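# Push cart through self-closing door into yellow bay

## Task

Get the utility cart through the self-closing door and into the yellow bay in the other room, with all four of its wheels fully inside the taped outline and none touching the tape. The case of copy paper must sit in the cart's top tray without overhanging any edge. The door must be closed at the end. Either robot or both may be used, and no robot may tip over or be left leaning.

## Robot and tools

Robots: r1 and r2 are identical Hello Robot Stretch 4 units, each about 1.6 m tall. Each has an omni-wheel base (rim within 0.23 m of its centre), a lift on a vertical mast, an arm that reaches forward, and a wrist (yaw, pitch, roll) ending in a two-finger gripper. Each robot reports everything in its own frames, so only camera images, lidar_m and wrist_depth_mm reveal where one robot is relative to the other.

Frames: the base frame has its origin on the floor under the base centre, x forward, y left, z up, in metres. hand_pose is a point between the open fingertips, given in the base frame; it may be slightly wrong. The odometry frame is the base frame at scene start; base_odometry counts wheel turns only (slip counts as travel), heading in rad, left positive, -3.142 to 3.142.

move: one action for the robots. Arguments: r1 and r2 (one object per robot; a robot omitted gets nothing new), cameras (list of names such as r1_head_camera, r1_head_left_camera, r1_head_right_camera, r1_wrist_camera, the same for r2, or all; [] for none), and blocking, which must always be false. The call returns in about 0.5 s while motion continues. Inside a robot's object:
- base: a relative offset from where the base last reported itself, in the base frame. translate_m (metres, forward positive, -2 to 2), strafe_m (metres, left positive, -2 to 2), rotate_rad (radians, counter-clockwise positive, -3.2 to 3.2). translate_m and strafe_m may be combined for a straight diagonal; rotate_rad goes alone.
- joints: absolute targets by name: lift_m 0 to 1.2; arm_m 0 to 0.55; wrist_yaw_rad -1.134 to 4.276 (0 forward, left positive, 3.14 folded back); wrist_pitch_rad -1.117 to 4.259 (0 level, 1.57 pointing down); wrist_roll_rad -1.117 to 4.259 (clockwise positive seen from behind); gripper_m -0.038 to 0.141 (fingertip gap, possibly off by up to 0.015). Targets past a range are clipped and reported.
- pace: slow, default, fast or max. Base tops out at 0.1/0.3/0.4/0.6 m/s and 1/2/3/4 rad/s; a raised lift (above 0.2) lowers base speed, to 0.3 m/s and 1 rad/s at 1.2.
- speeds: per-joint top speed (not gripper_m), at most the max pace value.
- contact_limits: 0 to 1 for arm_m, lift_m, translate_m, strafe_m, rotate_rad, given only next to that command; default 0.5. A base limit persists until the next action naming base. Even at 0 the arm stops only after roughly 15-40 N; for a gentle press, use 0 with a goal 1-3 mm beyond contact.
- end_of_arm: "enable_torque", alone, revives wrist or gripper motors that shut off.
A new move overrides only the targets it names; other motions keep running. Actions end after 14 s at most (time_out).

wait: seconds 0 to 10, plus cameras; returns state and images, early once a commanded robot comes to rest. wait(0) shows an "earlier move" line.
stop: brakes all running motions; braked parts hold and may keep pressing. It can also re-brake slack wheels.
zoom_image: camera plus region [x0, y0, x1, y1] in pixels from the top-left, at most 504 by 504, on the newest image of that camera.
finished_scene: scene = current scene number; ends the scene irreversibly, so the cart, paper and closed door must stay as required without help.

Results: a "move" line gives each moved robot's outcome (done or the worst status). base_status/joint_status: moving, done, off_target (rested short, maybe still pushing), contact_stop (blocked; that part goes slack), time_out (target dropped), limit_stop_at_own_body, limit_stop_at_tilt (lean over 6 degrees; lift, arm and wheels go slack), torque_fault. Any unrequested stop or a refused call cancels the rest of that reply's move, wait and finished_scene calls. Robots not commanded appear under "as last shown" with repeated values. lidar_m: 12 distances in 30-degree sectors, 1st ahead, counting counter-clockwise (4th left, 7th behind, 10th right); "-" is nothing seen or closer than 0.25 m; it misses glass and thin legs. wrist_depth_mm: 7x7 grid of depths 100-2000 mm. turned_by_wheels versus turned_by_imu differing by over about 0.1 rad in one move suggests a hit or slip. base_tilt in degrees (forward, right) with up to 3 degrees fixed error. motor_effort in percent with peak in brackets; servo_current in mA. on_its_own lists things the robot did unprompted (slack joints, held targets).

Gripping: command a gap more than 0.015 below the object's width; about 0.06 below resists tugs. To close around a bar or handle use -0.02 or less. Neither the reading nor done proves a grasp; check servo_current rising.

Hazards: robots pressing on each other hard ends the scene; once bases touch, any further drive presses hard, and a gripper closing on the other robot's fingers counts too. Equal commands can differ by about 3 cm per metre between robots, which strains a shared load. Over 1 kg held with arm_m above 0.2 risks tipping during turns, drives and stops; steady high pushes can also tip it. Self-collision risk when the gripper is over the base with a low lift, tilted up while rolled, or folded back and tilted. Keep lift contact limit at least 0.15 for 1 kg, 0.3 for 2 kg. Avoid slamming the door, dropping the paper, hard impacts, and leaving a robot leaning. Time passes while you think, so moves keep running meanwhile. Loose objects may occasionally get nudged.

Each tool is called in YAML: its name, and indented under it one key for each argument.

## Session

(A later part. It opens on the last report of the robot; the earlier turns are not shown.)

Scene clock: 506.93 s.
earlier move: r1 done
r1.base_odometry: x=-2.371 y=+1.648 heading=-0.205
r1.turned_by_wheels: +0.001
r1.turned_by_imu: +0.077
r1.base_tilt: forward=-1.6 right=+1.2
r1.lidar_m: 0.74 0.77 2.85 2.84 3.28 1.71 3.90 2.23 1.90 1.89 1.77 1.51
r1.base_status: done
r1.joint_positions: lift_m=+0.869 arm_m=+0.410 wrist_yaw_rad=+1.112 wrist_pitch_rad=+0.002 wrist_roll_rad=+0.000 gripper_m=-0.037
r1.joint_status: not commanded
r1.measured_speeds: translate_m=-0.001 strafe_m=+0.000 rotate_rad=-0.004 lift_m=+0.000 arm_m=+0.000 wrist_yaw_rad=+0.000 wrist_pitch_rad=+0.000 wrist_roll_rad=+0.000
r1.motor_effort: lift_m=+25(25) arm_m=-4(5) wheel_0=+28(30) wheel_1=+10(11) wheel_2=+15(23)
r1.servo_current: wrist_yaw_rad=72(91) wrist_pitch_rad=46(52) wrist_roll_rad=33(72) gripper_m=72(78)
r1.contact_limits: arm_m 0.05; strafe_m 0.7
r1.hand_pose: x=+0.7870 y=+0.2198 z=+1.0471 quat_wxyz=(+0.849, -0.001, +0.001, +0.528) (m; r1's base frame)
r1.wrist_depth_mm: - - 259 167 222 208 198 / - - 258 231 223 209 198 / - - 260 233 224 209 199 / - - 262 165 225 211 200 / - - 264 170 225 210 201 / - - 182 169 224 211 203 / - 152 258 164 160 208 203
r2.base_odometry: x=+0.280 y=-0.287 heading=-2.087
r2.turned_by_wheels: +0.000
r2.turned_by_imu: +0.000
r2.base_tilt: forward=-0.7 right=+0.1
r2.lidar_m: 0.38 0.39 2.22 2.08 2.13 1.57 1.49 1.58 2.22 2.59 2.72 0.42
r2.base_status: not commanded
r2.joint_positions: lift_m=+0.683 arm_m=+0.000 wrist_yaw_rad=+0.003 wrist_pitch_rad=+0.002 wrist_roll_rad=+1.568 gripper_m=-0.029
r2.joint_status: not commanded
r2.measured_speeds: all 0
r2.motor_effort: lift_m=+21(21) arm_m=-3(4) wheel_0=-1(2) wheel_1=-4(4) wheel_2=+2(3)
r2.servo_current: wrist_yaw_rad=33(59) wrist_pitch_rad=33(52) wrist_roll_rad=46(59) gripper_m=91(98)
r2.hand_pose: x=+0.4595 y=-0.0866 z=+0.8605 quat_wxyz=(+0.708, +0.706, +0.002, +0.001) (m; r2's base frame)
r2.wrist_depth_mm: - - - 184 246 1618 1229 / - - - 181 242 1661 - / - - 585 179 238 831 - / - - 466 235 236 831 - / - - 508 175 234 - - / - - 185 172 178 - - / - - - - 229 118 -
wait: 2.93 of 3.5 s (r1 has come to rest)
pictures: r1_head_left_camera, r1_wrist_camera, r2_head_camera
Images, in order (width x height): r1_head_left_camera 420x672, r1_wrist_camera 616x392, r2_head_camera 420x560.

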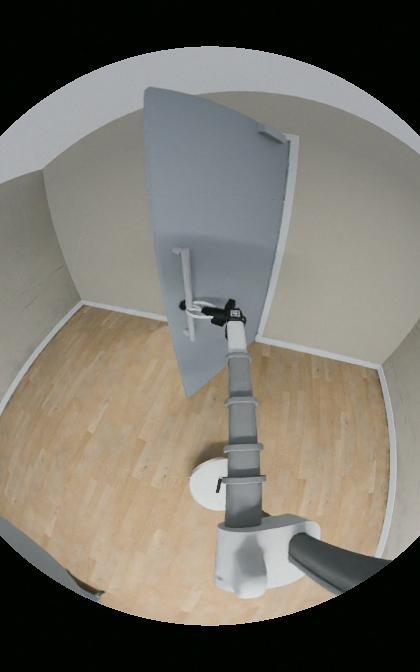

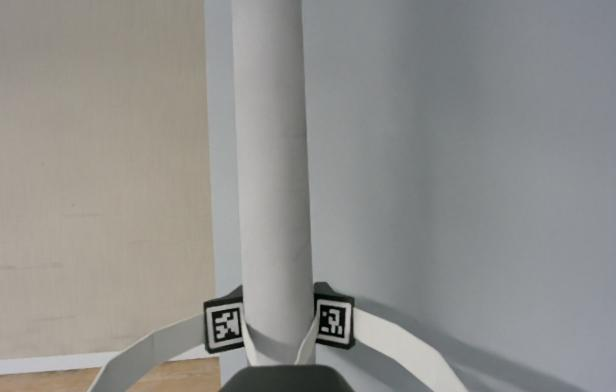

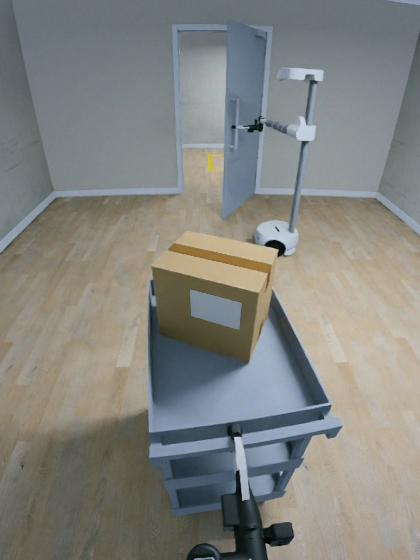

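move:
  blocking: false
  r1: {"base":{"translate_m":-0.08,"strafe_m":-0.2},"pace":"slow","contact_limits":{"strafe_m":0.7}}
  cameras: []

wait:
  seconds: 3.5
  cameras: []

move:
  blocking: false
  r1: {"base":{"translate_m":-0.08,"strafe_m":-0.2},"pace":"slow","contact_limits":{"strafe_m":0.7}}
  cameras: []

wait:
  seconds: 3.5
  cameras: ["r1_wrist_camera","r1_head_left_camera","r2_head_camera"]

Scene clock: 516.10 s.
move: r1 moving
r1.base_odometry: x=-2.378 y=+1.638 heading=-0.201
r1.turned_by_wheels: +0.004
r1.turned_by_imu: +0.025
r1.base_tilt: forward=-1.5 right=+1.2
r1.lidar_m: 0.75 0.76 2.86 2.87 3.35 1.73 3.65 2.17 1.87 1.88 1.77 1.48
r1.base_status: translate_m moving; strafe_m moving
r1.joint_positions: lift_m=+0.869 arm_m=+0.410 wrist_yaw_rad=+1.112 wrist_pitch_rad=+0.002 wrist_roll_rad=+0.000 gripper_m=-0.037
r1.joint_status: not commanded
r1.measured_speeds: translate_m=-0.019 strafe_m=-0.046 rotate_rad=+0.001 lift_m=+0.000 arm_m=+0.000 wrist_yaw_rad=+0.000 wrist_pitch_rad=+0.000 wrist_roll_rad=+0.000
r1.motor_effort: lift_m=+25(25) arm_m=-4(4) wheel_0=+22(27) wheel_1=+5(9) wheel_2=+21(21)
r1.servo_current: wrist_yaw_rad=85(91) wrist_pitch_rad=39(52) wrist_roll_rad=52(72) gripper_m=72(72)
r1.contact_limits: arm_m 0.05; strafe_m 0.7
r1.hand_pose: x=+0.7871 y=+0.2198 z=+1.0471 quat_wxyz=(+0.849, -0.001, +0.001, +0.528) (m; r1's base frame)
r1.wrist_depth_mm: - - 259 163 223 208 195 / - - 262 163 224 209 197 / - - 263 167 224 208 198 / - - 265 163 225 210 199 / - - - 165 225 210 200 / - - 184 166 223 211 200 / - - 262 164 220 207 200
r2: as last shown
r2.turned_by_imu: +0.001
r2.base_tilt: forward=-0.7 right=+0.0
r2.lidar_m: 0.39 0.40 2.19 2.08 2.12 1.57 1.51 1.60 2.22 2.60 2.75 0.44
r2.motor_effort: lift_m=+21(21) arm_m=-4(4) wheel_0=-2(2) wheel_1=-4(4) wheel_2=+3(3)
r2.servo_current: wrist_yaw_rad=46(59) wrist_pitch_rad=33(46) wrist_roll_rad=46(59) gripper_m=85(91)
r2.wrist_depth_mm: - - - 184 245 1661 1229 / - - - 181 243 1708 - / - - 580 179 240 831 - / - - 469 236 236 831 - / - - 508 175 234 - - / - - 186 172 177 - - / - - - - 228 119 -
pictures: none
No camera images: "cameras" was empty.

Scene clock: 519.03 s.
earlier move: r1 done
r1.base_odometry: x=-2.490 y=+1.469 heading=-0.201
r1.turned_by_wheels: +0.000
r1.turned_by_imu: +0.164
r1.base_tilt: forward=-1.6 right=+1.2
r1.lidar_m: 0.75 0.76 3.02 3.11 1.81 1.95 2.66 1.81 1.67 1.71 1.58 1.38
r1.base_status: done
r1.joint_positions: lift_m=+0.869 arm_m=+0.410 wrist_yaw_rad=+1.112 wrist_pitch_rad=+0.002 wrist_roll_rad=+0.000 gripper_m=-0.037
r1.joint_status: not commanded
r1.measured_speeds: translate_m=+0.000 strafe_m=+0.000 rotate_rad=+0.001 lift_m=+0.000 arm_m=+0.000 wrist_yaw_rad=+0.000 wrist_pitch_rad=+0.000 wrist_roll_rad=+0.000
r1.motor_effort: lift_m=+25(25) arm_m=-4(5) wheel_0=+27(32) wheel_1=+9(10) wheel_2=+16(22)
r1.servo_current: wrist_yaw_rad=78(98) wrist_pitch_rad=46(52) wrist_roll_rad=59(72) gripper_m=72(78)
r1.contact_limits: arm_m 0.05; strafe_m 0.7
r1.hand_pose: x=+0.7870 y=+0.2198 z=+1.0471 quat_wxyz=(+0.849, -0.001, +0.001, +0.528) (m; r1's base frame)
r1.wrist_depth_mm: - - - 166 216 201 186 / - - - 230 218 200 187 / - - - 175 220 200 189 / - - - 164 220 202 190 / - - - 169 221 202 190 / - - 183 168 216 203 191 / - 157 266 163 219 198 191
r2.base_odometry: x=+0.280 y=-0.287 heading=-2.087
r2.turned_by_wheels: +0.000
r2.turned_by_imu: +0.000
r2.base_tilt: forward=-0.7 right=+0.1
r2.lidar_m: 0.38 0.42 2.20 2.07 2.15 1.58 1.51 1.60 2.22 2.61 2.77 0.43
r2.base_status: not commanded
r2.joint_positions: lift_m=+0.683 arm_m=+0.000 wrist_yaw_rad=+0.003 wrist_pitch_rad=+0.002 wrist_roll_rad=+1.568 gripper_m=-0.029
r2.joint_status: not commanded
r2.measured_speeds: all 0
r2.motor_effort: lift_m=+21(21) arm_m=-4(4) wheel_0=-2(2) wheel_1=-4(4) wheel_2=+3(3)
r2.servo_current: wrist_yaw_rad=52(65) wrist_pitch_rad=39(46) wrist_roll_rad=46(59) gripper_m=85(91)
r2.hand_pose: x=+0.4595 y=-0.0866 z=+0.8605 quat_wxyz=(+0.708, +0.706, +0.002, +0.001) (m; r2's base frame)
r2.wrist_depth_mm: - - - 183 246 1708 1229 / - - - 182 242 1708 - / - - 585 179 239 820 - / - - 469 236 236 820 - / - - 508 174 234 - - / - - 185 173 177 - - / - - - - 229 119 -
wait: 2.93 of 3.5 s (r1 has come to rest)
pictures: none
No camera images: "cameras" was empty.

Scene clock: 519.53 s.
move: r1 moving
r1.base_odometry: x=-2.496 y=+1.458 heading=-0.197
r1.turned_by_wheels: +0.004
r1.turned_by_imu: +0.019
r1.base_tilt: forward=-1.6 right=+1.2
r1.lidar_m: 0.75 0.72 3.03 3.12 1.84 2.02 2.58 1.78 1.68 1.71 1.56 1.33
r1.base_status: translate_m moving; strafe_m moving
r1.joint_positions: lift_m=+0.869 arm_m=+0.410 wrist_yaw_rad=+1.112 wrist_pitch_rad=+0.002 wrist_roll_rad=+0.000 gripper_m=-0.037
r1.joint_status: not commanded
r1.measured_speeds: translate_m=-0.017 strafe_m=-0.046 rotate_rad=+0.001 lift_m=+0.000 arm_m=+0.000 wrist_yaw_rad=+0.000 wrist_pitch_rad=+0.000 wrist_roll_rad=+0.000
r1.motor_effort: lift_m=+25(25) arm_m=-4(4) wheel_0=+23(29) wheel_1=+2(8) wheel_2=+21(21)
r1.servo_current: wrist_yaw_rad=59(85) wrist_pitch_rad=39(46) wrist_roll_rad=59(59) gripper_m=78(78)
r1.contact_limits: arm_m 0.05; strafe_m 0.7
r1.hand_pose: x=+0.7871 y=+0.2198 z=+1.0471 quat_wxyz=(+0.849, -0.001, +0.001, +0.528) (m; r1's base frame)
r1.wrist_depth_mm: - - - 164 218 201 186 / - - - 163 220 199 187 / - - - 168 220 201 188 / - - - 163 220 201 189 / - - - 166 221 202 190 / - - 184 166 216 202 190 / - 154 268 163 218 198 190
r2: as last shown
r2.lidar_m: 0.39 0.38 2.16 2.10 2.07 1.56 1.50 1.60 2.25 2.60 2.74 0.43
r2.motor_effort: lift_m=+21(21) arm_m=-4(4) wheel_0=-1(2) wheel_1=-4(4) wheel_2=+3(3)
r2.servo_current: wrist_yaw_rad=33(59) wrist_pitch_rad=46(46) wrist_roll_rad=46(59) gripper_m=91(91)
r2.wrist_depth_mm: - - - 183 245 1661 1229 / - - - 181 243 1618 - / - - 591 179 238 831 - / - - 469 236 236 831 - / - - 512 175 235 - - / - - 185 173 177 - - / - - - - 229 118 -
pictures: none
No camera images: "cameras" was empty.

Scene clock: 522.47 s.
earlier move: r1 done
r1.base_odometry: x=-2.607 y=+1.289 heading=-0.197
r1.turned_by_wheels: +0.000
r1.turned_by_imu: +0.192
r1.base_tilt: forward=-1.6 right=+1.2
r1.lidar_m: 0.73 0.74 3.21 3.47 1.99 4.14 1.95 1.52 1.50 1.67 1.38 1.18
r1.base_status: done
r1.joint_positions: lift_m=+0.869 arm_m=+0.410 wrist_yaw_rad=+1.112 wrist_pitch_rad=+0.002 wrist_roll_rad=+0.000 gripper_m=-0.037
r1.joint_status: not commanded
r1.measured_speeds: all 0
r1.motor_effort: lift_m=+25(25) arm_m=-4(5) wheel_0=+25(30) wheel_1=+7(11) wheel_2=+19(21)
r1.servo_current: wrist_yaw_rad=72(91) wrist_pitch_rad=39(52) wrist_roll_rad=52(72) gripper_m=65(85)
r1.contact_limits: arm_m 0.05; strafe_m 0.7
r1.hand_pose: x=+0.7871 y=+0.2198 z=+1.0471 quat_wxyz=(+0.849, -0.001, +0.001, +0.528) (m; r1's base frame)
r1.wrist_depth_mm: - - - 164 212 192 175 / - - - 163 214 190 175 / - - - 169 216 191 176 / - - - 163 216 193 177 / - - - 167 217 193 177 / - - 184 166 211 194 179 / - 155 - 163 178 188 178
r2.base_odometry: x=+0.280 y=-0.287 heading=-2.087
r2.turned_by_wheels: +0.000
r2.turned_by_imu: +0.000
r2.base_tilt: forward=-0.7 right=+0.1
r2.lidar_m: 0.38 0.40 2.18 2.10 2.10 1.58 1.49 1.59 2.22 2.59 2.76 0.45
r2.base_status: not commanded
r2.joint_positions: lift_m=+0.683 arm_m=+0.000 wrist_yaw_rad=+0.003 wrist_pitch_rad=+0.002 wrist_roll_rad=+1.568 gripper_m=-0.029
r2.joint_status: not commanded
r2.measured_speeds: all 0
r2.motor_effort: lift_m=+21(21) arm_m=-3(4) wheel_0=-2(2) wheel_1=-3(4) wheel_2=+3(3)
r2.servo_current: wrist_yaw_rad=39(65) wrist_pitch_rad=39(46) wrist_roll_rad=46(59) gripper_m=91(91)
r2.hand_pose: x=+0.4595 y=-0.0866 z=+0.8605 quat_wxyz=(+0.708, +0.706, +0.002, +0.001) (m; r2's base frame)
r2.wrist_depth_mm: - - - 183 245 1708 1229 / - - - 182 242 1661 - / - - 585 179 240 820 - / - - 466 235 237 831 - / - - 508 175 234 - - / - - 185 172 177 - - / - - - - 229 119 -
wait: 2.93 of 3.5 s (r1 has come to rest)
pictures: r1_head_left_camera, r1_wrist_camera, r2_head_camera
Images, in order (width x height): r1_head_left_camera 420x672, r1_wrist_camera 616x392, r2_head_camera 420x560.

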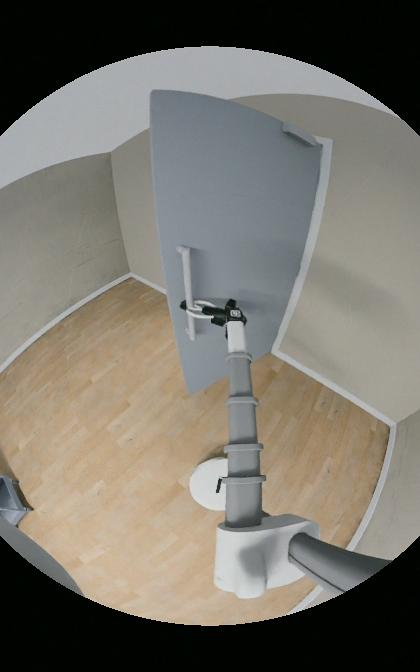

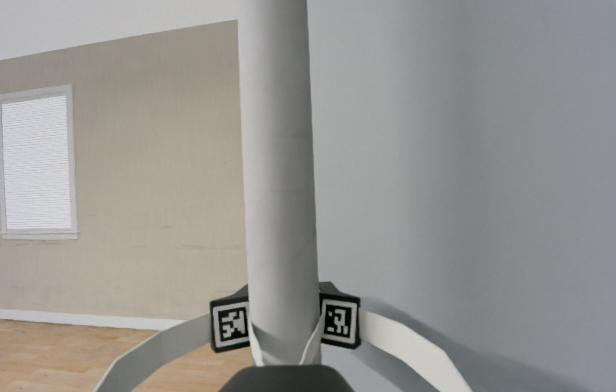

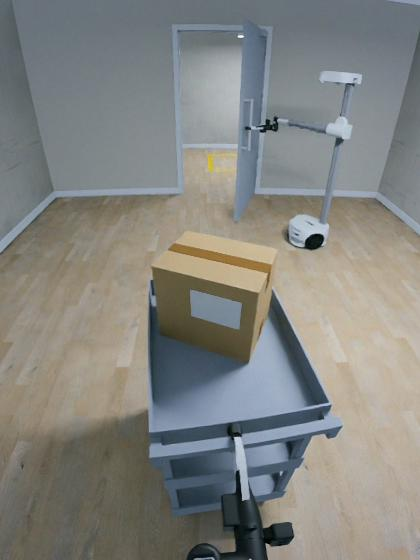

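move:
  blocking: false
  r1: {"base":{"translate_m":-0.12,"strafe_m":-0.18},"joints":{"wrist_yaw_rad":0.95},"speeds":{"wrist_yaw_rad":0.1},"pace":"slow","contact_limits":{"strafe_m":0.7}}
  cameras: []

wait:
  seconds: 3.5
  cameras: []

move:
  blocking: false
  r1: {"base":{"translate_m":-0.12,"strafe_m":-0.18},"pace":"slow","contact_limits":{"strafe_m":0.7}}
  cameras: []

wait:
  seconds: 3.5
  cameras: ["r1_wrist_camera","r2_head_camera"]

Scene clock: 532.50 s.
move: r1 moving
r1.base_odometry: x=-2.616 y=+1.280 heading=-0.193
r1.turned_by_wheels: +0.004
r1.turned_by_imu: +0.018
r1.base_tilt: forward=-1.6 right=+1.2
r1.lidar_m: 0.72 0.74 3.21 3.53 1.98 3.98 1.91 1.52 1.51 1.66 1.36 1.19
r1.base_status: translate_m moving; strafe_m moving
r1.joint_positions: lift_m=+0.869 arm_m=+0.410 wrist_yaw_rad=+1.089 wrist_pitch_rad=+0.002 wrist_roll_rad=+0.000 gripper_m=-0.037
r1.joint_status: wrist_yaw_rad moving
r1.measured_speeds: translate_m=-0.027 strafe_m=-0.042 rotate_rad=+0.002 lift_m=+0.000 arm_m=+0.000 wrist_yaw_rad=-0.071 wrist_pitch_rad=+0.000 wrist_roll_rad=+0.000
r1.motor_effort: lift_m=+25(25) arm_m=-5(5) wheel_0=+25(26) wheel_1=+1(5) wheel_2=+19(21)
r1.servo_current: wrist_yaw_rad=234(234) wrist_pitch_rad=39(46) wrist_roll_rad=52(59) gripper_m=72(72)
r1.contact_limits: arm_m 0.05; strafe_m 0.7
r1.hand_pose: x=+0.7921 y=+0.2151 z=+1.0471 quat_wxyz=(+0.855, -0.001, +0.001, +0.518) (m; r1's base frame)
r1.wrist_depth_mm: - - - 164 212 193 175 / - - - 164 215 190 176 / - - - 169 216 191 177 / - - - 163 217 193 178 / - - - 167 217 193 178 / - - 184 166 211 194 179 / - 154 - 163 209 189 179
r2: as last shown
r2.turned_by_imu: +0.001
r2.base_tilt: forward=-0.7 right=+0.0
r2.lidar_m: 0.39 0.40 2.19 2.11 2.12 1.56 1.51 1.61 2.22 2.59 2.75 0.44
r2.motor_effort: lift_m=+21(21) arm_m=-3(4) wheel_0=-2(2) wheel_1=-4(4) wheel_2=+3(3)
r2.servo_current: wrist_yaw_rad=46(59) wrist_pitch_rad=39(46) wrist_roll_rad=46(59) gripper_m=85(91)
r2.wrist_depth_mm: - - - 184 246 1708 1205 / - - - 182 242 1708 - / - - 585 179 239 831 - / - - 469 235 236 831 - / - - 504 175 234 - - / - - 185 173 177 - - / - - - - 229 119 -
pictures: none
No camera images: "cameras" was empty.

Scene clock: 535.43 s.
earlier move: r1 off_target
r1.base_odometry: x=-2.759 y=+1.135 heading=-0.193
r1.turned_by_wheels: +0.000
r1.turned_by_imu: +0.200
r1.base_tilt: forward=-1.5 right=+1.2
r1.lidar_m: 0.77 0.83 3.39 2.13 2.33 2.39 1.50 1.32 1.35 1.44 1.26 1.11
r1.base_status: done
r1.joint_positions: lift_m=+0.869 arm_m=+0.410 wrist_yaw_rad=+0.978 wrist_pitch_rad=+0.002 wrist_roll_rad=+0.000 gripper_m=-0.037
r1.joint_status: wrist_yaw_rad off_target (ended at +0.978, target +0.950)
r1.measured_speeds: all 0
r1.on_its_own: wrist_yaw_rad is at rest, and its servo_current (195 mA) is outside its rest range (0 to 104 mA)
r1.motor_effort: lift_m=+25(25) arm_m=-6(7) wheel_0=+24(29) wheel_1=+7(10) wheel_2=+20(22)
r1.servo_current: wrist_yaw_rad=195(293) wrist_pitch_rad=39(52) wrist_roll_rad=39(72) gripper_m=65(78)
r1.contact_limits: arm_m 0.05; strafe_m 0.7
r1.hand_pose: x=+0.8148 y=+0.1903 z=+1.0471 quat_wxyz=(+0.883, +0.000, +0.001, +0.470) (m; r1's base frame)
r1.wrist_depth_mm: - - - 164 212 190 173 / - - - 164 213 189 174 / - - - 170 215 190 175 / - - - 163 216 191 177 / - - - 167 218 191 177 / - - 186 167 209 196 177 / - 155 - 163 178 187 178
r2.base_odometry: x=+0.280 y=-0.287 heading=-2.087
r2.turned_by_wheels: +0.000
r2.turned_by_imu: +0.000
r2.base_tilt: forward=-0.7 right=+0.1
r2.lidar_m: 0.36 0.39 2.18 2.09 2.14 1.55 1.51 1.60 2.21 2.60 2.74 0.44
r2.base_status: not commanded
r2.joint_positions: lift_m=+0.683 arm_m=+0.000 wrist_yaw_rad=+0.003 wrist_pitch_rad=+0.002 wrist_roll_rad=+1.568 gripper_m=-0.029
r2.joint_status: not commanded
r2.measured_speeds: all 0
r2.motor_effort: lift_m=+21(21) arm_m=-3(4) wheel_0=-2(2) wheel_1=-3(4) wheel_2=+3(3)
r2.servo_current: wrist_yaw_rad=52(59) wrist_pitch_rad=39(46) wrist_roll_rad=46(59) gripper_m=85(98)
r2.hand_pose: x=+0.4595 y=-0.0866 z=+0.8605 quat_wxyz=(+0.708, +0.706, +0.002, +0.001) (m; r2's base frame)
r2.wrist_depth_mm: - - - 184 245 1661 1205 / - - - 181 241 1708 - / - - 580 179 240 820 - / - - 473 236 237 831 - / - - 504 175 235 - - / - - 185 172 177 - - / - - - - 229 119 -
wait: 2.93 of 3.5 s (r1 has come to rest)
pictures: none
No camera images: "cameras" was empty.

Scene clock: 535.93 s.
move: r1 moving
r1.base_odometry: x=-2.768 y=+1.126 heading=-0.189
r1.turned_by_wheels: +0.004
r1.turned_by_imu: +0.014
r1.base_tilt: forward=-1.5 right=+1.2
r1.lidar_m: 0.76 0.83 3.40 2.14 2.34 2.35 1.48 1.32 1.36 1.42 1.27 1.07
r1.base_status: translate_m moving; strafe_m moving
r1.joint_positions: lift_m=+0.869 arm_m=+0.410 wrist_yaw_rad=+0.977 wrist_pitch_rad=+0.002 wrist_roll_rad=+0.000 gripper_m=-0.037
r1.joint_status: not commanded
r1.measured_speeds: translate_m=-0.026 strafe_m=-0.043 rotate_rad=+0.007 lift_m=+0.000 arm_m=+0.000 wrist_yaw_rad=+0.000 wrist_pitch_rad=+0.000 wrist_roll_rad=+0.000
r1.motor_effort: lift_m=+25(25) arm_m=-6(6) wheel_0=+22(26) wheel_1=+0(6) wheel_2=+22(22)
r1.servo_current: wrist_yaw_rad=189(202) wrist_pitch_rad=39(46) wrist_roll_rad=52(52) gripper_m=65(78)
r1.contact_limits: arm_m 0.05; strafe_m 0.7
r1.hand_pose: x=+0.8149 y=+0.1901 z=+1.0471 quat_wxyz=(+0.883, +0.000, +0.001, +0.469) (m; r1's base frame)
r1.wrist_depth_mm: - - - 163 213 191 174 / - - - 163 214 189 175 / - - - 167 216 191 175 / - - - 162 217 191 176 / - - - 166 217 193 177 / - - 183 166 211 193 178 / - - - 163 211 187 178
r2: as last shown
r2.lidar_m: 0.38 0.42 2.21 2.10 2.11 1.58 1.49 1.59 2.23 2.60 2.72 0.43
r2.motor_effort: lift_m=+21(21) arm_m=-4(4) wheel_0=-1(2) wheel_1=-4(4) wheel_2=+3(3)
r2.servo_current: wrist_yaw_rad=39(59) wrist_pitch_rad=46(46) wrist_roll_rad=52(52) gripper_m=85(91)
r2.wrist_depth_mm: - - - 184 245 1661 1229 / - - - 181 242 1708 - / - - 585 180 240 820 - / - - 469 236 237 842 - / - - 508 175 235 - - / - - 185 173 177 - - / - - - - 229 118 -
pictures: none
No camera images: "cameras" was empty.

Scene clock: 538.87 s.
earlier move: r1 done
r1.base_odometry: x=-2.910 y=+0.981 heading=-0.188
r1.turned_by_wheels: +0.000
r1.turned_by_imu: +0.156
r1.base_tilt: forward=-1.6 right=+1.2
r1.lidar_m: 0.75 0.84 3.62 2.31 4.59 1.72 1.27 1.17 1.25 1.21 1.15 1.03
r1.base_status: done
r1.joint_positions: lift_m=+0.869 arm_m=+0.410 wrist_yaw_rad=+0.977 wrist_pitch_rad=+0.002 wrist_roll_rad=+0.000 gripper_m=-0.037
r1.joint_status: not commanded
r1.measured_speeds: all 0
r1.on_its_own: wrist_yaw_rad is at rest, and its servo_current (176 mA) is outside its rest range (0 to 104 mA)
r1.motor_effort: lift_m=+25(25) arm_m=-5(6) wheel_0=+25(29) wheel_1=+7(9) wheel_2=+19(23)
r1.servo_current: wrist_yaw_rad=176(202) wrist_pitch_rad=39(52) wrist_roll_rad=59(72) gripper_m=72(78)
r1.contact_limits: arm_m 0.05; strafe_m 0.7
r1.hand_pose: x=+0.8148 y=+0.1901 z=+1.0471 quat_wxyz=(+0.883, +0.000, +0.001, +0.469) (m; r1's base frame)
r1.wrist_depth_mm: - - - 165 211 184 167 / - - - 171 212 182 169 / - - - 171 213 186 170 / - - - 164 214 187 170 / - - - 167 219 187 171 / - - 185 167 207 189 172 / - 156 - 163 208 182 173
r2.base_odometry: x=+0.280 y=-0.287 heading=-2.087
r2.turned_by_wheels: +0.000
r2.turned_by_imu: +0.000
r2.base_tilt: forward=-0.7 right=+0.1
r2.lidar_m: 0.38 0.38 2.20 2.10 2.12 1.58 1.51 1.60 2.21 2.62 2.74 0.44
r2.base_status: not commanded
r2.joint_positions: lift_m=+0.683 arm_m=+0.000 wrist_yaw_rad=+0.003 wrist_pitch_rad=+0.002 wrist_roll_rad=+1.568 gripper_m=-0.029
r2.joint_status: not commanded
r2.measured_speeds: all 0
r2.motor_effort: lift_m=+21(21) arm_m=-3(4) wheel_0=-1(2) wheel_1=-4(4) wheel_2=+3(3)
r2.servo_current: wrist_yaw_rad=46(59) wrist_pitch_rad=39(46) wrist_roll_rad=46(65) gripper_m=91(98)
r2.hand_pose: x=+0.4595 y=-0.0866 z=+0.8605 quat_wxyz=(+0.708, +0.706, +0.002, +0.001) (m; r2's base frame)
r2.wrist_depth_mm: - - - 183 245 1661 1229 / - - - 181 242 1661 - / - - 585 179 240 831 - / - - 469 236 236 842 - / - - 508 175 235 - - / - - 185 173 177 - - / - - - - 229 119 -
wait: 2.93 of 3.5 s (r1 has come to rest)
pictures: r1_wrist_camera, r2_head_camera
Images, in order (width x height): r1_wrist_camera 616x392, r2_head_camera 420x560.

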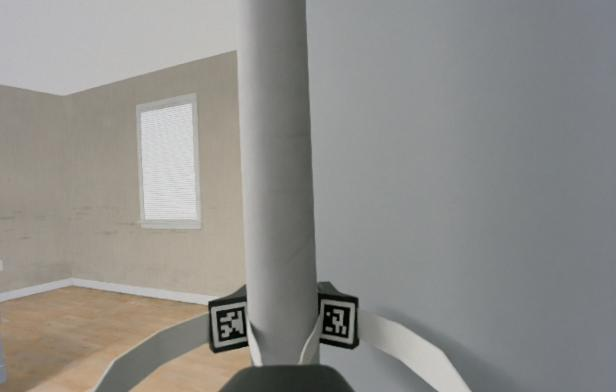

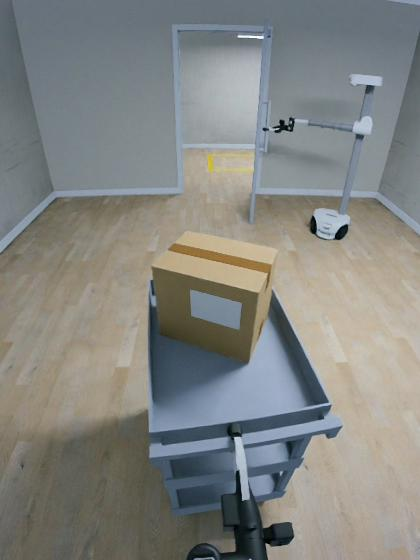

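move:
  r2: {"base":{"strafe_m":0.1},"pace":"slow"}
  blocking: false
  cameras: []

wait:
  seconds: 1.5
  cameras: ["r2_head_camera","r2_head_left_camera","r2_head_right_camera"]

Scene clock: 559.00 s.
move: r2 moving
r1.base_odometry: x=-2.910 y=+0.981 heading=-0.188
r1.turned_by_wheels: +0.000
r1.turned_by_imu: -0.001
r1.base_tilt: forward=-1.6 right=+1.2
r1.lidar_m: 0.75 0.85 3.65 2.32 4.59 1.73 1.24 1.18 1.24 1.23 1.16 1.04
r1.base_status: not commanded
r1.joint_positions: lift_m=+0.869 arm_m=+0.410 wrist_yaw_rad=+0.977 wrist_pitch_rad=+0.002 wrist_roll_rad=+0.000 gripper_m=-0.037
r1.joint_status: not commanded
r1.measured_speeds: all 0
r1.motor_effort: lift_m=+25(25) arm_m=-5(6) wheel_0=+25(25) wheel_1=+7(7) wheel_2=+19(19)
r1.servo_current: wrist_yaw_rad=169(189) wrist_pitch_rad=39(46) wrist_roll_rad=46(65) gripper_m=72(78)
r1.contact_limits: arm_m 0.05; strafe_m 0.7
r1.hand_pose: x=+0.8148 y=+0.1901 z=+1.0471 quat_wxyz=(+0.883, +0.000, +0.001, +0.469) (m; r1's base frame)
r1.wrist_depth_mm: - - - 165 210 184 168 / - - - 172 211 182 169 / - - - 171 212 186 169 / - - - 164 214 187 170 / - - - 167 219 187 172 / - - 185 167 207 189 172 / - 155 - 163 208 182 173
r2.base_odometry: x=+0.292 y=-0.294 heading=-2.088
r2.turned_by_wheels: +0.000
r2.turned_by_imu: +0.002
r2.base_tilt: forward=-0.7 right=+0.1
r2.lidar_m: 0.38 2.94 2.16 2.07 2.09 1.56 1.50 1.61 2.22 2.62 2.78 0.43
r2.base_status: strafe_m moving
r2.joint_positions: lift_m=+0.683 arm_m=+0.000 wrist_yaw_rad=-0.001 wrist_pitch_rad=+0.002 wrist_roll_rad=+1.568 gripper_m=-0.029
r2.joint_status: not commanded
r2.measured_speeds: translate_m=+0.000 strafe_m=+0.056 rotate_rad=+0.000 lift_m=+0.000 arm_m=+0.000 wrist_yaw_rad=-0.025 wrist_pitch_rad=+0.000 wrist_roll_rad=+0.000
r2.motor_effort: lift_m=+21(21) arm_m=-3(4) wheel_0=-11(11) wheel_1=+8(8) wheel_2=-1(3)
r2.servo_current: wrist_yaw_rad=46(59) wrist_pitch_rad=39(46) wrist_roll_rad=46(72) gripper_m=85(91)
r2.hand_pose: x=+0.4592 y=-0.0876 z=+0.8605 quat_wxyz=(+0.708, +0.706, +0.000, -0.001) (m; r2's base frame)
r2.wrist_depth_mm: - - - 186 248 1708 1205 / - - - 183 244 1708 - / - - 591 180 240 820 - / - - 473 178 237 831 - / - - 508 176 235 - - / - - 186 172 179 - - / - - 591 - 228 119 -
pictures: none
No camera images: "cameras" was empty.

Scene clock: 560.50 s.
earlier move: r2 moving
r1.base_odometry: x=-2.910 y=+0.981 heading=-0.188
r1.turned_by_wheels: +0.000
r1.turned_by_imu: +0.000
r1.base_tilt: forward=-1.6 right=+1.2
r1.lidar_m: 0.75 0.83 3.67 2.31 4.58 1.74 1.24 1.19 1.24 1.23 1.15 1.07
r1.base_status: not commanded
r1.joint_positions: lift_m=+0.869 arm_m=+0.410 wrist_yaw_rad=+0.977 wrist_pitch_rad=+0.002 wrist_roll_rad=+0.000 gripper_m=-0.037
r1.joint_status: not commanded
r1.measured_speeds: all 0
r1.on_its_own: wrist_yaw_rad is at rest, and its servo_current (176 mA) is outside its rest range (0 to 104 mA)
r1.motor_effort: lift_m=+25(25) arm_m=-6(6) wheel_0=+25(25) wheel_1=+7(7) wheel_2=+19(20)
r1.servo_current: wrist_yaw_rad=176(195) wrist_pitch_rad=39(46) wrist_roll_rad=46(65) gripper_m=72(78)
r1.contact_limits: arm_m 0.05; strafe_m 0.7
r1.hand_pose: x=+0.8148 y=+0.1901 z=+1.0471 quat_wxyz=(+0.883, +0.000, +0.001, +0.469) (m; r1's base frame)
r1.wrist_depth_mm: - - - 165 210 184 168 / - - - 172 211 181 169 / - - - 171 212 186 170 / - - - 164 214 186 171 / - - - 168 219 187 171 / - - 185 167 207 188 172 / - 156 - 163 208 182 172
r2.base_odometry: x=+0.367 y=-0.336 heading=-2.087
r2.turned_by_wheels: +0.000
r2.turned_by_imu: +0.000
r2.base_tilt: forward=-0.7 right=+0.1
r2.lidar_m: 0.37 2.85 2.06 2.00 2.13 1.59 1.51 1.60 2.21 2.70 2.84 0.43
r2.base_status: strafe_m moving
r2.joint_positions: lift_m=+0.683 arm_m=+0.000 wrist_yaw_rad=-0.004 wrist_pitch_rad=+0.002 wrist_roll_rad=+1.568 gripper_m=-0.029
r2.joint_status: not commanded
r2.measured_speeds: all 0
r2.motor_effort: lift_m=+21(21) arm_m=-4(4) wheel_0=-4(15) wheel_1=+5(9) wheel_2=+0(3)
r2.servo_current: wrist_yaw_rad=52(59) wrist_pitch_rad=46(52) wrist_roll_rad=46(72) gripper_m=85(98)
r2.hand_pose: x=+0.4589 y=-0.0886 z=+0.8605 quat_wxyz=(+0.708, +0.706, -0.001, -0.002) (m; r2's base frame)
r2.wrist_depth_mm: - - - 166 224 1661 - / - - - 167 227 750 - / - - 466 169 228 - - / - - 484 229 229 - - / - - 539 171 231 842 - / - - 186 172 178 - - / - - - - 236 549 488
wait: 1.50 s; no rest
pictures: r2_head_camera, r2_head_left_camera, r2_head_right_camera
Images, in order (width x height): r2_head_camera 420x560, r2_head_left_camera 420x672, r2_head_right_camera 420x672.

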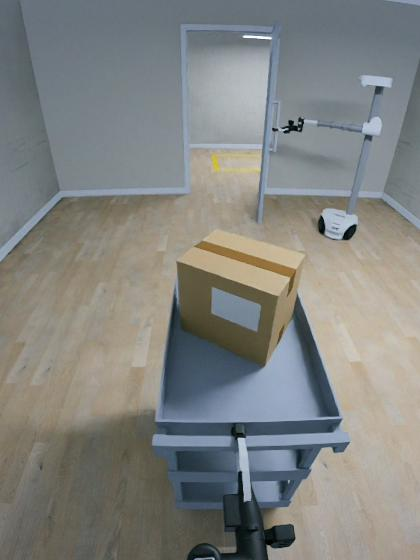

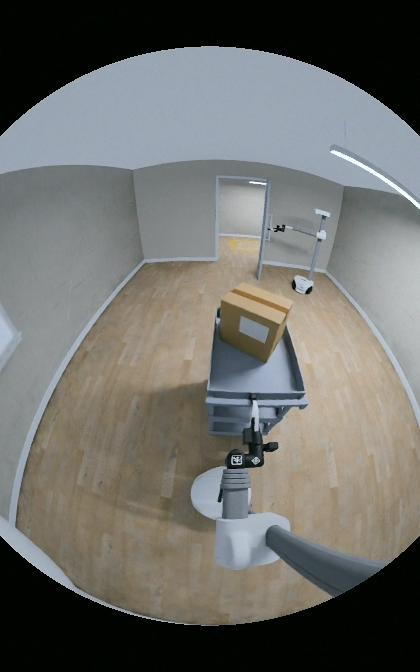

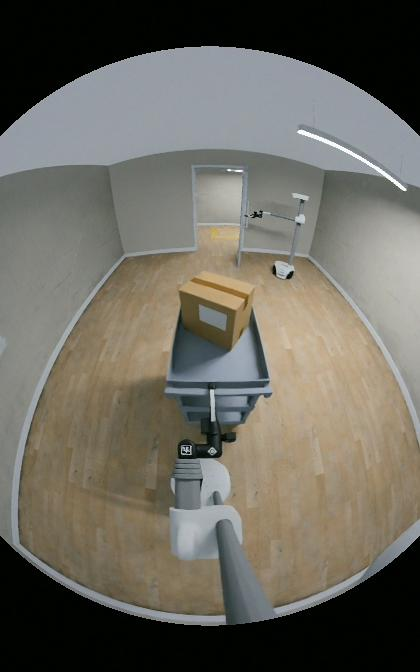

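move:
  r2: {"base":{"translate_m":1.0},"contact_limits":{"translate_m":0.6}}
  blocking: false
  cameras: []

wait:
  seconds: 5
  cameras: ["r2_head_camera","r2_head_left_camera"]

Scene clock: 579.50 s.
earlier move: r2 done
move: r2 moving
r1.base_odometry: x=-2.910 y=+0.981 heading=-0.188
r1.turned_by_wheels: +0.000
r1.turned_by_imu: -0.001
r1.base_tilt: forward=-1.6 right=+1.2
r1.lidar_m: 0.75 0.81 3.65 2.28 4.58 1.73 1.25 1.17 1.24 1.22 1.17 1.05
r1.base_status: not commanded
r1.joint_positions: lift_m=+0.869 arm_m=+0.410 wrist_yaw_rad=+0.977 wrist_pitch_rad=+0.002 wrist_roll_rad=+0.000 gripper_m=-0.037
r1.joint_status: not commanded
r1.measured_speeds: all 0
r1.motor_effort: lift_m=+25(25) arm_m=-5(6) wheel_0=+25(25) wheel_1=+7(7) wheel_2=+19(19)
r1.servo_current: wrist_yaw_rad=195(195) wrist_pitch_rad=46(46) wrist_roll_rad=46(59) gripper_m=72(78)
r1.contact_limits: arm_m 0.05; strafe_m 0.7
r1.hand_pose: x=+0.8148 y=+0.1901 z=+1.0471 quat_wxyz=(+0.883, +0.000, +0.001, +0.469) (m; r1's base frame)
r1.wrist_depth_mm: - - - 165 210 183 168 / - - - 172 211 181 169 / - - - 170 213 186 170 / - - - 164 214 187 171 / - - - 167 219 187 171 / - - 185 167 207 189 172 / - 156 - 163 208 182 172
r2.base_odometry: x=+0.351 y=-0.363 heading=-2.087
r2.turned_by_wheels: +0.000
r2.turned_by_imu: +0.003
r2.base_tilt: forward=-0.7 right=+0.1
r2.lidar_m: 0.41 2.86 2.08 2.02 2.14 1.58 1.53 1.59 2.25 2.69 2.85 0.43
r2.base_status: translate_m moving
r2.joint_positions: lift_m=+0.683 arm_m=+0.000 wrist_yaw_rad=-0.004 wrist_pitch_rad=+0.002 wrist_roll_rad=+1.568 gripper_m=-0.029
r2.joint_status: not commanded
r2.measured_speeds: translate_m=+0.121 strafe_m=-0.001 rotate_rad=-0.005 lift_m=+0.000 arm_m=+0.000 wrist_yaw_rad=+0.000 wrist_pitch_rad=+0.000 wrist_roll_rad=+0.000
r2.motor_effort: lift_m=+21(21) arm_m=+4(4) wheel_0=+4(9) wheel_1=+10(10) wheel_2=-17(19)
r2.servo_current: wrist_yaw_rad=52(59) wrist_pitch_rad=39(46) wrist_roll_rad=46(59) gripper_m=78(91)
r2.contact_limits: translate_m 0.6
r2.hand_pose: x=+0.4589 y=-0.0886 z=+0.8605 quat_wxyz=(+0.708, +0.706, -0.001, -0.002) (m; r2's base frame)
r2.wrist_depth_mm: - - - 163 220 1708 - / - - - 164 224 759 - / - - 455 167 226 - - / - - 480 227 228 - - / - - 539 170 231 - - / - - 186 171 179 - - / - - - - 235 544 480
pictures: none
No camera images: "cameras" was empty.

Scene clock: 583.83 s.
earlier move: r2 done
r1.base_odometry: x=-2.910 y=+0.981 heading=-0.188
r1.turned_by_wheels: +0.000
r1.turned_by_imu: +0.000
r1.base_tilt: forward=-1.6 right=+1.2
r1.lidar_m: 0.76 0.82 1.59 1.53 4.61 1.73 1.25 1.19 1.22 1.22 1.14 1.06
r1.base_status: not commanded
r1.joint_positions: lift_m=+0.869 arm_m=+0.410 wrist_yaw_rad=+0.977 wrist_pitch_rad=+0.002 wrist_roll_rad=+0.000 gripper_m=-0.037
r1.joint_status: not commanded
r1.measured_speeds: all 0
r1.on_its_own: wrist_yaw_rad is at rest, and its servo_current (169 mA) is outside its rest range (0 to 104 mA)
r1.motor_effort: lift_m=+25(25) arm_m=-5(6) wheel_0=+24(26) wheel_1=+7(7) wheel_2=+19(20)
r1.servo_current: wrist_yaw_rad=169(195) wrist_pitch_rad=46(52) wrist_roll_rad=39(65) gripper_m=65(78)
r1.contact_limits: arm_m 0.05; strafe_m 0.7
r1.hand_pose: x=+0.8148 y=+0.1901 z=+1.0471 quat_wxyz=(+0.883, +0.000, +0.001, +0.469) (m; r1's base frame)
r1.wrist_depth_mm: - - - 165 210 183 168 / - - - 172 211 182 169 / - - - 171 213 186 169 / - - - 164 214 187 171 / 1576 - - 167 220 188 171 / - - 186 167 207 188 172 / - 156 - 163 208 182 173
r2.base_odometry: x=-0.127 y=-1.205 heading=-2.087
r2.turned_by_wheels: +0.000
r2.turned_by_imu: +0.003
r2.base_tilt: forward=-0.7 right=+0.1
r2.lidar_m: 0.44 2.79 2.06 1.99 2.06 2.56 2.50 2.63 2.83 2.72 2.85 0.37
r2.base_status: done
r2.joint_positions: lift_m=+0.683 arm_m=+0.000 wrist_yaw_rad=+0.000 wrist_pitch_rad=+0.002 wrist_roll_rad=+1.568 gripper_m=-0.029
r2.joint_status: not commanded
r2.measured_speeds: all 0
r2.motor_effort: lift_m=+21(21) arm_m=+4(4) wheel_0=+2(15) wheel_1=+3(10) wheel_2=-3(19)
r2.servo_current: wrist_yaw_rad=59(59) wrist_pitch_rad=33(46) wrist_roll_rad=46(59) gripper_m=85(98)
r2.contact_limits: translate_m 0.6
r2.hand_pose: x=+0.4593 y=-0.0874 z=+0.8605 quat_wxyz=(+0.708, +0.706, +0.001, -0.001) (m; r2's base frame)
r2.wrist_depth_mm: - 442 436 118 175 - - / - 402 402 124 184 - - / - - 473 134 196 - - / - - 580 143 209 - - / - - - 154 225 1921 - / - - 185 169 178 1618 492 / - - - - - 1576 1182
wait: 4.33 of 5 s (r2 has come to rest)
pictures: r2_head_camera, r2_head_left_camera
Images, in order (width x height): r2_head_camera 420x560, r2_head_left_camera 420x672.

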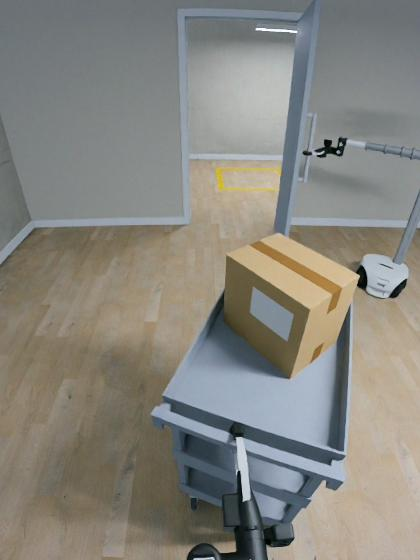

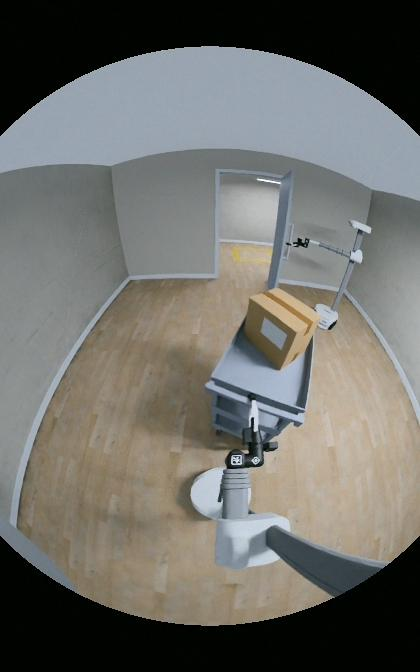

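move:
  r2: {"base":{"strafe_m":-0.35,"translate_m":-0.15}}
  blocking: false
  cameras: []

wait:
  seconds: 4
  cameras: ["r2_head_camera"]

Scene clock: 591.93 s.
move: r2 moving
r1.base_odometry: x=-2.910 y=+0.981 heading=-0.188
r1.turned_by_wheels: +0.000
r1.turned_by_imu: -0.001
r1.base_tilt: forward=-1.6 right=+1.2
r1.lidar_m: 0.76 0.83 1.56 1.52 4.59 1.72 1.22 1.18 1.26 1.23 1.16 1.06
r1.base_status: not commanded
r1.joint_positions: lift_m=+0.869 arm_m=+0.410 wrist_yaw_rad=+0.977 wrist_pitch_rad=+0.002 wrist_roll_rad=+0.000 gripper_m=-0.037
r1.joint_status: not commanded
r1.measured_speeds: all 0
r1.motor_effort: lift_m=+25(25) arm_m=-5(5) wheel_0=+25(25) wheel_1=+7(7) wheel_2=+19(19)
r1.servo_current: wrist_yaw_rad=169(189) wrist_pitch_rad=33(46) wrist_roll_rad=59(59) gripper_m=72(72)
r1.contact_limits: arm_m 0.05; strafe_m 0.7
r1.hand_pose: x=+0.8148 y=+0.1901 z=+1.0471 quat_wxyz=(+0.883, +0.000, +0.001, +0.469) (m; r1's base frame)
r1.wrist_depth_mm: - - - 165 210 184 169 / - - - 172 211 182 169 / - - - 170 212 186 169 / - - - 164 214 186 171 / 1537 - - 167 220 187 171 / - - 186 167 208 189 172 / - 156 - 163 209 182 172
r2.base_odometry: x=-0.146 y=-1.181 heading=-2.086
r2.turned_by_wheels: +0.001
r2.turned_by_imu: +0.002
r2.base_tilt: forward=-0.7 right=+0.1
r2.lidar_m: 0.42 2.83 2.13 2.04 2.13 2.56 2.50 2.62 2.81 2.71 2.85 0.39
r2.base_status: translate_m moving; strafe_m moving
r2.joint_positions: lift_m=+0.683 arm_m=+0.000 wrist_yaw_rad=+0.005 wrist_pitch_rad=+0.002 wrist_roll_rad=+1.568 gripper_m=-0.029
r2.joint_status: not commanded
r2.measured_speeds: translate_m=-0.049 strafe_m=-0.112 rotate_rad=+0.001 lift_m=+0.000 arm_m=+0.000 wrist_yaw_rad=+0.005 wrist_pitch_rad=+0.000 wrist_roll_rad=+0.000
r2.motor_effort: lift_m=+21(21) arm_m=+4(4) wheel_0=+11(13) wheel_1=-10(11) wheel_2=+10(11)
r2.servo_current: wrist_yaw_rad=52(65) wrist_pitch_rad=46(46) wrist_roll_rad=39(52) gripper_m=91(91)
r2.hand_pose: x=+0.4597 y=-0.0861 z=+0.8605 quat_wxyz=(+0.708, +0.706, +0.002, +0.001) (m; r2's base frame)
r2.wrist_depth_mm: - 442 439 117 171 - - / - 410 402 124 182 - - / - 500 466 133 195 - - / - - 585 142 208 - - / - - - 153 224 1863 - / - - 187 168 178 1618 496 / - - - - - - 1160
pictures: none
No camera images: "cameras" was empty.

Scene clock: 594.20 s.
earlier move: r2 done
r1.base_odometry: x=-2.910 y=+0.981 heading=-0.188
r1.turned_by_wheels: +0.000
r1.turned_by_imu: +0.000
r1.base_tilt: forward=-1.5 right=+1.2
r1.lidar_m: 0.74 0.83 1.70 1.51 4.58 1.74 1.25 1.18 1.21 1.24 1.16 1.04
r1.base_status: not commanded
r1.joint_positions: lift_m=+0.869 arm_m=+0.410 wrist_yaw_rad=+0.977 wrist_pitch_rad=+0.002 wrist_roll_rad=+0.000 gripper_m=-0.037
r1.joint_status: not commanded
r1.measured_speeds: all 0
r1.on_its_own: wrist_yaw_rad is at rest, and its servo_current (169 mA) is outside its rest range (0 to 104 mA)
r1.motor_effort: lift_m=+25(25) arm_m=-5(6) wheel_0=+25(25) wheel_1=+7(7) wheel_2=+19(20)
r1.servo_current: wrist_yaw_rad=169(195) wrist_pitch_rad=39(52) wrist_roll_rad=59(65) gripper_m=72(78)
r1.contact_limits: arm_m 0.05; strafe_m 0.7
r1.hand_pose: x=+0.8148 y=+0.1901 z=+1.0471 quat_wxyz=(+0.883, +0.000, +0.001, +0.469) (m; r1's base frame)
r1.wrist_depth_mm: - - - 165 211 183 167 / - - - 172 212 182 169 / - - - 171 213 186 170 / - - - 164 214 187 171 / - - - 167 219 187 172 / - - 186 167 207 189 172 / - 156 - 163 208 182 172
r2.base_odometry: x=-0.357 y=-0.902 heading=-2.087
r2.turned_by_wheels: -0.001
r2.turned_by_imu: +0.000
r2.base_tilt: forward=-0.7 right=+0.1
r2.lidar_m: 0.37 0.38 2.45 2.33 2.47 2.43 2.37 2.49 2.46 2.38 2.48 0.43
r2.base_status: done
r2.joint_positions: lift_m=+0.683 arm_m=+0.000 wrist_yaw_rad=+0.004 wrist_pitch_rad=+0.002 wrist_roll_rad=+1.568 gripper_m=-0.029
r2.joint_status: not commanded
r2.measured_speeds: all 0
r2.motor_effort: lift_m=+21(21) arm_m=+4(4) wheel_0=+3(14) wheel_1=-2(13) wheel_2=+6(13)
r2.servo_current: wrist_yaw_rad=52(65) wrist_pitch_rad=46(46) wrist_roll_rad=39(59) gripper_m=91(98)
r2.hand_pose: x=+0.4596 y=-0.0862 z=+0.8605 quat_wxyz=(+0.708, +0.706, +0.002, +0.001) (m; r2's base frame)
r2.wrist_depth_mm: - - - 198 262 1661 1182 / - - - 193 253 1708 530 / - - - 187 248 788 - / - - 484 182 243 842 - / - - 484 178 236 820 - / - - 185 173 179 - - / - - 549 - 225 - -
wait: 2.27 of 4 s (r2 has come to rest)
pictures: r2_head_camera
Images, in order (width x height): r2_head_camera 420x560.

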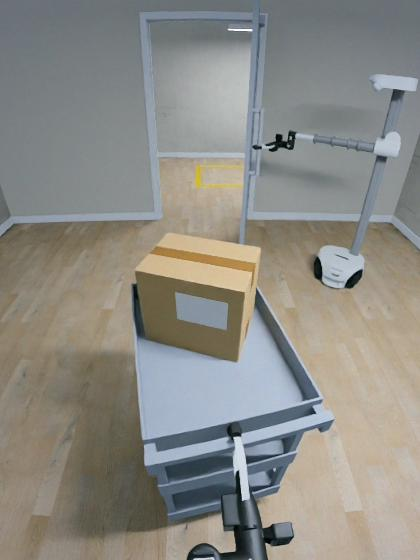

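move:
  r2: {"base":{"strafe_m":0.13,"translate_m":0.35}}
  blocking: false
  cameras: []

wait:
  seconds: 4
  cameras: ["r2_head_camera"]

Scene clock: 599.73 s.
move: r2 moving
r1.base_odometry: x=-2.910 y=+0.981 heading=-0.188
r1.turned_by_wheels: +0.000
r1.turned_by_imu: +0.000
r1.base_tilt: forward=-1.6 right=+1.2
r1.lidar_m: 0.78 0.83 1.65 1.48 4.61 1.71 1.24 1.19 1.26 1.24 1.18 1.05
r1.base_status: not commanded
r1.joint_positions: lift_m=+0.869 arm_m=+0.410 wrist_yaw_rad=+0.977 wrist_pitch_rad=+0.002 wrist_roll_rad=+0.000 gripper_m=-0.037
r1.joint_status: not commanded
r1.measured_speeds: all 0
r1.motor_effort: lift_m=+25(25) arm_m=-5(6) wheel_0=+25(26) wheel_1=+7(7) wheel_2=+19(19)
r1.servo_current: wrist_yaw_rad=169(189) wrist_pitch_rad=46(52) wrist_roll_rad=33(52) gripper_m=72(72)
r1.contact_limits: arm_m 0.05; strafe_m 0.7
r1.hand_pose: x=+0.8148 y=+0.1901 z=+1.0471 quat_wxyz=(+0.883, +0.000, +0.001, +0.469) (m; r1's base frame)
r1.wrist_depth_mm: - - - 165 211 183 167 / - - - 172 212 182 169 / - - - 170 212 185 170 / - - - 164 213 186 170 / - - - 167 218 187 171 / - - 186 167 207 189 172 / - 156 - 163 209 182 173
r2.base_odometry: x=-0.363 y=-0.935 heading=-2.087
r2.turned_by_wheels: +0.000
r2.turned_by_imu: +0.000
r2.base_tilt: forward=-0.7 right=+0.1
r2.lidar_m: 0.35 0.39 2.43 2.32 2.47 2.50 2.40 2.53 2.46 2.38 2.52 0.43
r2.base_status: translate_m moving; strafe_m moving
r2.joint_positions: lift_m=+0.683 arm_m=+0.000 wrist_yaw_rad=-0.001 wrist_pitch_rad=+0.002 wrist_roll_rad=+1.568 gripper_m=-0.029
r2.joint_status: not commanded
r2.measured_speeds: translate_m=+0.122 strafe_m=+0.044 rotate_rad=-0.001 lift_m=+0.000 arm_m=+0.000 wrist_yaw_rad=+0.000 wrist_pitch_rad=+0.000 wrist_roll_rad=+0.000
r2.motor_effort: lift_m=+21(21) arm_m=+4(4) wheel_0=+6(9) wheel_1=+11(11) wheel_2=-15(18)
r2.servo_current: wrist_yaw_rad=46(52) wrist_pitch_rad=52(52) wrist_roll_rad=52(52) gripper_m=85(91)
r2.hand_pose: x=+0.4592 y=-0.0877 z=+0.8605 quat_wxyz=(+0.708, +0.706, +0.000, -0.001) (m; r2's base frame)
r2.wrist_depth_mm: - - - 199 264 1661 1160 / - - - 193 255 1708 525 / - - - 187 248 854 - / - - 492 182 242 842 - / - - 488 178 236 - - / - - 187 172 177 - - / - - 549 - 224 - -
pictures: none
No camera images: "cameras" was empty.

Scene clock: 601.90 s.
earlier move: r2 done
r1.base_odometry: x=-2.910 y=+0.981 heading=-0.188
r1.turned_by_wheels: +0.000
r1.turned_by_imu: +0.000
r1.base_tilt: forward=-1.6 right=+1.3
r1.lidar_m: 0.74 0.83 1.27 1.34 4.59 1.71 1.22 1.18 1.25 1.24 1.17 1.06
r1.base_status: not commanded
r1.joint_positions: lift_m=+0.869 arm_m=+0.410 wrist_yaw_rad=+0.977 wrist_pitch_rad=+0.002 wrist_roll_rad=+0.000 gripper_m=-0.037
r1.joint_status: not commanded
r1.measured_speeds: all 0
r1.on_its_own: wrist_yaw_rad is at rest, and its servo_current (189 mA) is outside its rest range (0 to 104 mA)
r1.motor_effort: lift_m=+25(25) arm_m=-5(6) wheel_0=+25(26) wheel_1=+7(7) wheel_2=+19(20)
r1.servo_current: wrist_yaw_rad=189(195) wrist_pitch_rad=33(52) wrist_roll_rad=39(65) gripper_m=72(72)
r1.contact_limits: arm_m 0.05; strafe_m 0.7
r1.hand_pose: x=+0.8148 y=+0.1901 z=+1.0471 quat_wxyz=(+0.883, +0.000, +0.001, +0.469) (m; r1's base frame)
r1.wrist_depth_mm: - - - 165 210 183 168 / - - - 172 211 181 169 / - - - 171 213 186 169 / - - - 164 214 187 170 / 1138 - - 167 220 187 171 / - - 186 167 206 189 172 / 1537 150 - 163 209 182 172
r2.base_odometry: x=-0.417 y=-1.271 heading=-2.087
r2.turned_by_wheels: +0.000
r2.turned_by_imu: -0.001
r2.base_tilt: forward=-0.7 right=+0.1
r2.lidar_m: 0.37 0.42 2.31 2.22 2.31 2.82 2.73 2.85 2.62 2.53 2.65 0.42
r2.base_status: done
r2.joint_positions: lift_m=+0.683 arm_m=+0.000 wrist_yaw_rad=-0.004 wrist_pitch_rad=+0.002 wrist_roll_rad=+1.568 gripper_m=-0.029
r2.joint_status: not commanded
r2.measured_speeds: all 0
r2.motor_effort: lift_m=+21(21) arm_m=+4(4) wheel_0=+2(9) wheel_1=+1(11) wheel_2=-3(20)
r2.servo_current: wrist_yaw_rad=59(65) wrist_pitch_rad=39(52) wrist_roll_rad=39(65) gripper_m=91(98)
r2.hand_pose: x=+0.4589 y=-0.0887 z=+0.8605 quat_wxyz=(+0.708, +0.706, -0.001, -0.002) (m; r2's base frame)
r2.wrist_depth_mm: - - - 165 223 1661 517 / - - - 166 225 759 - / - - 480 168 228 - - / - - 477 229 229 - - / - - 530 171 231 831 - / - - 186 172 179 - - / - - - - 235 - 496
wait: 2.17 of 4 s (r2 has come to rest)
pictures: r2_head_camera
Images, in order (width x height): r2_head_camera 420x560.

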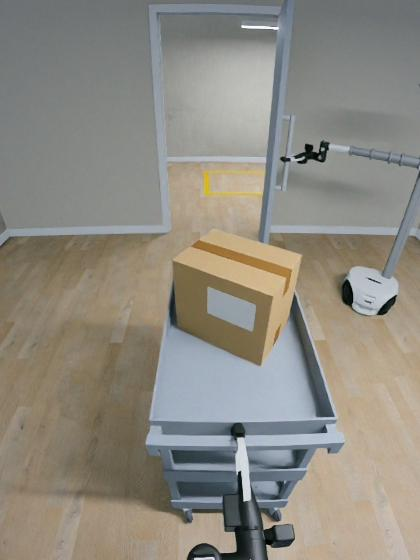

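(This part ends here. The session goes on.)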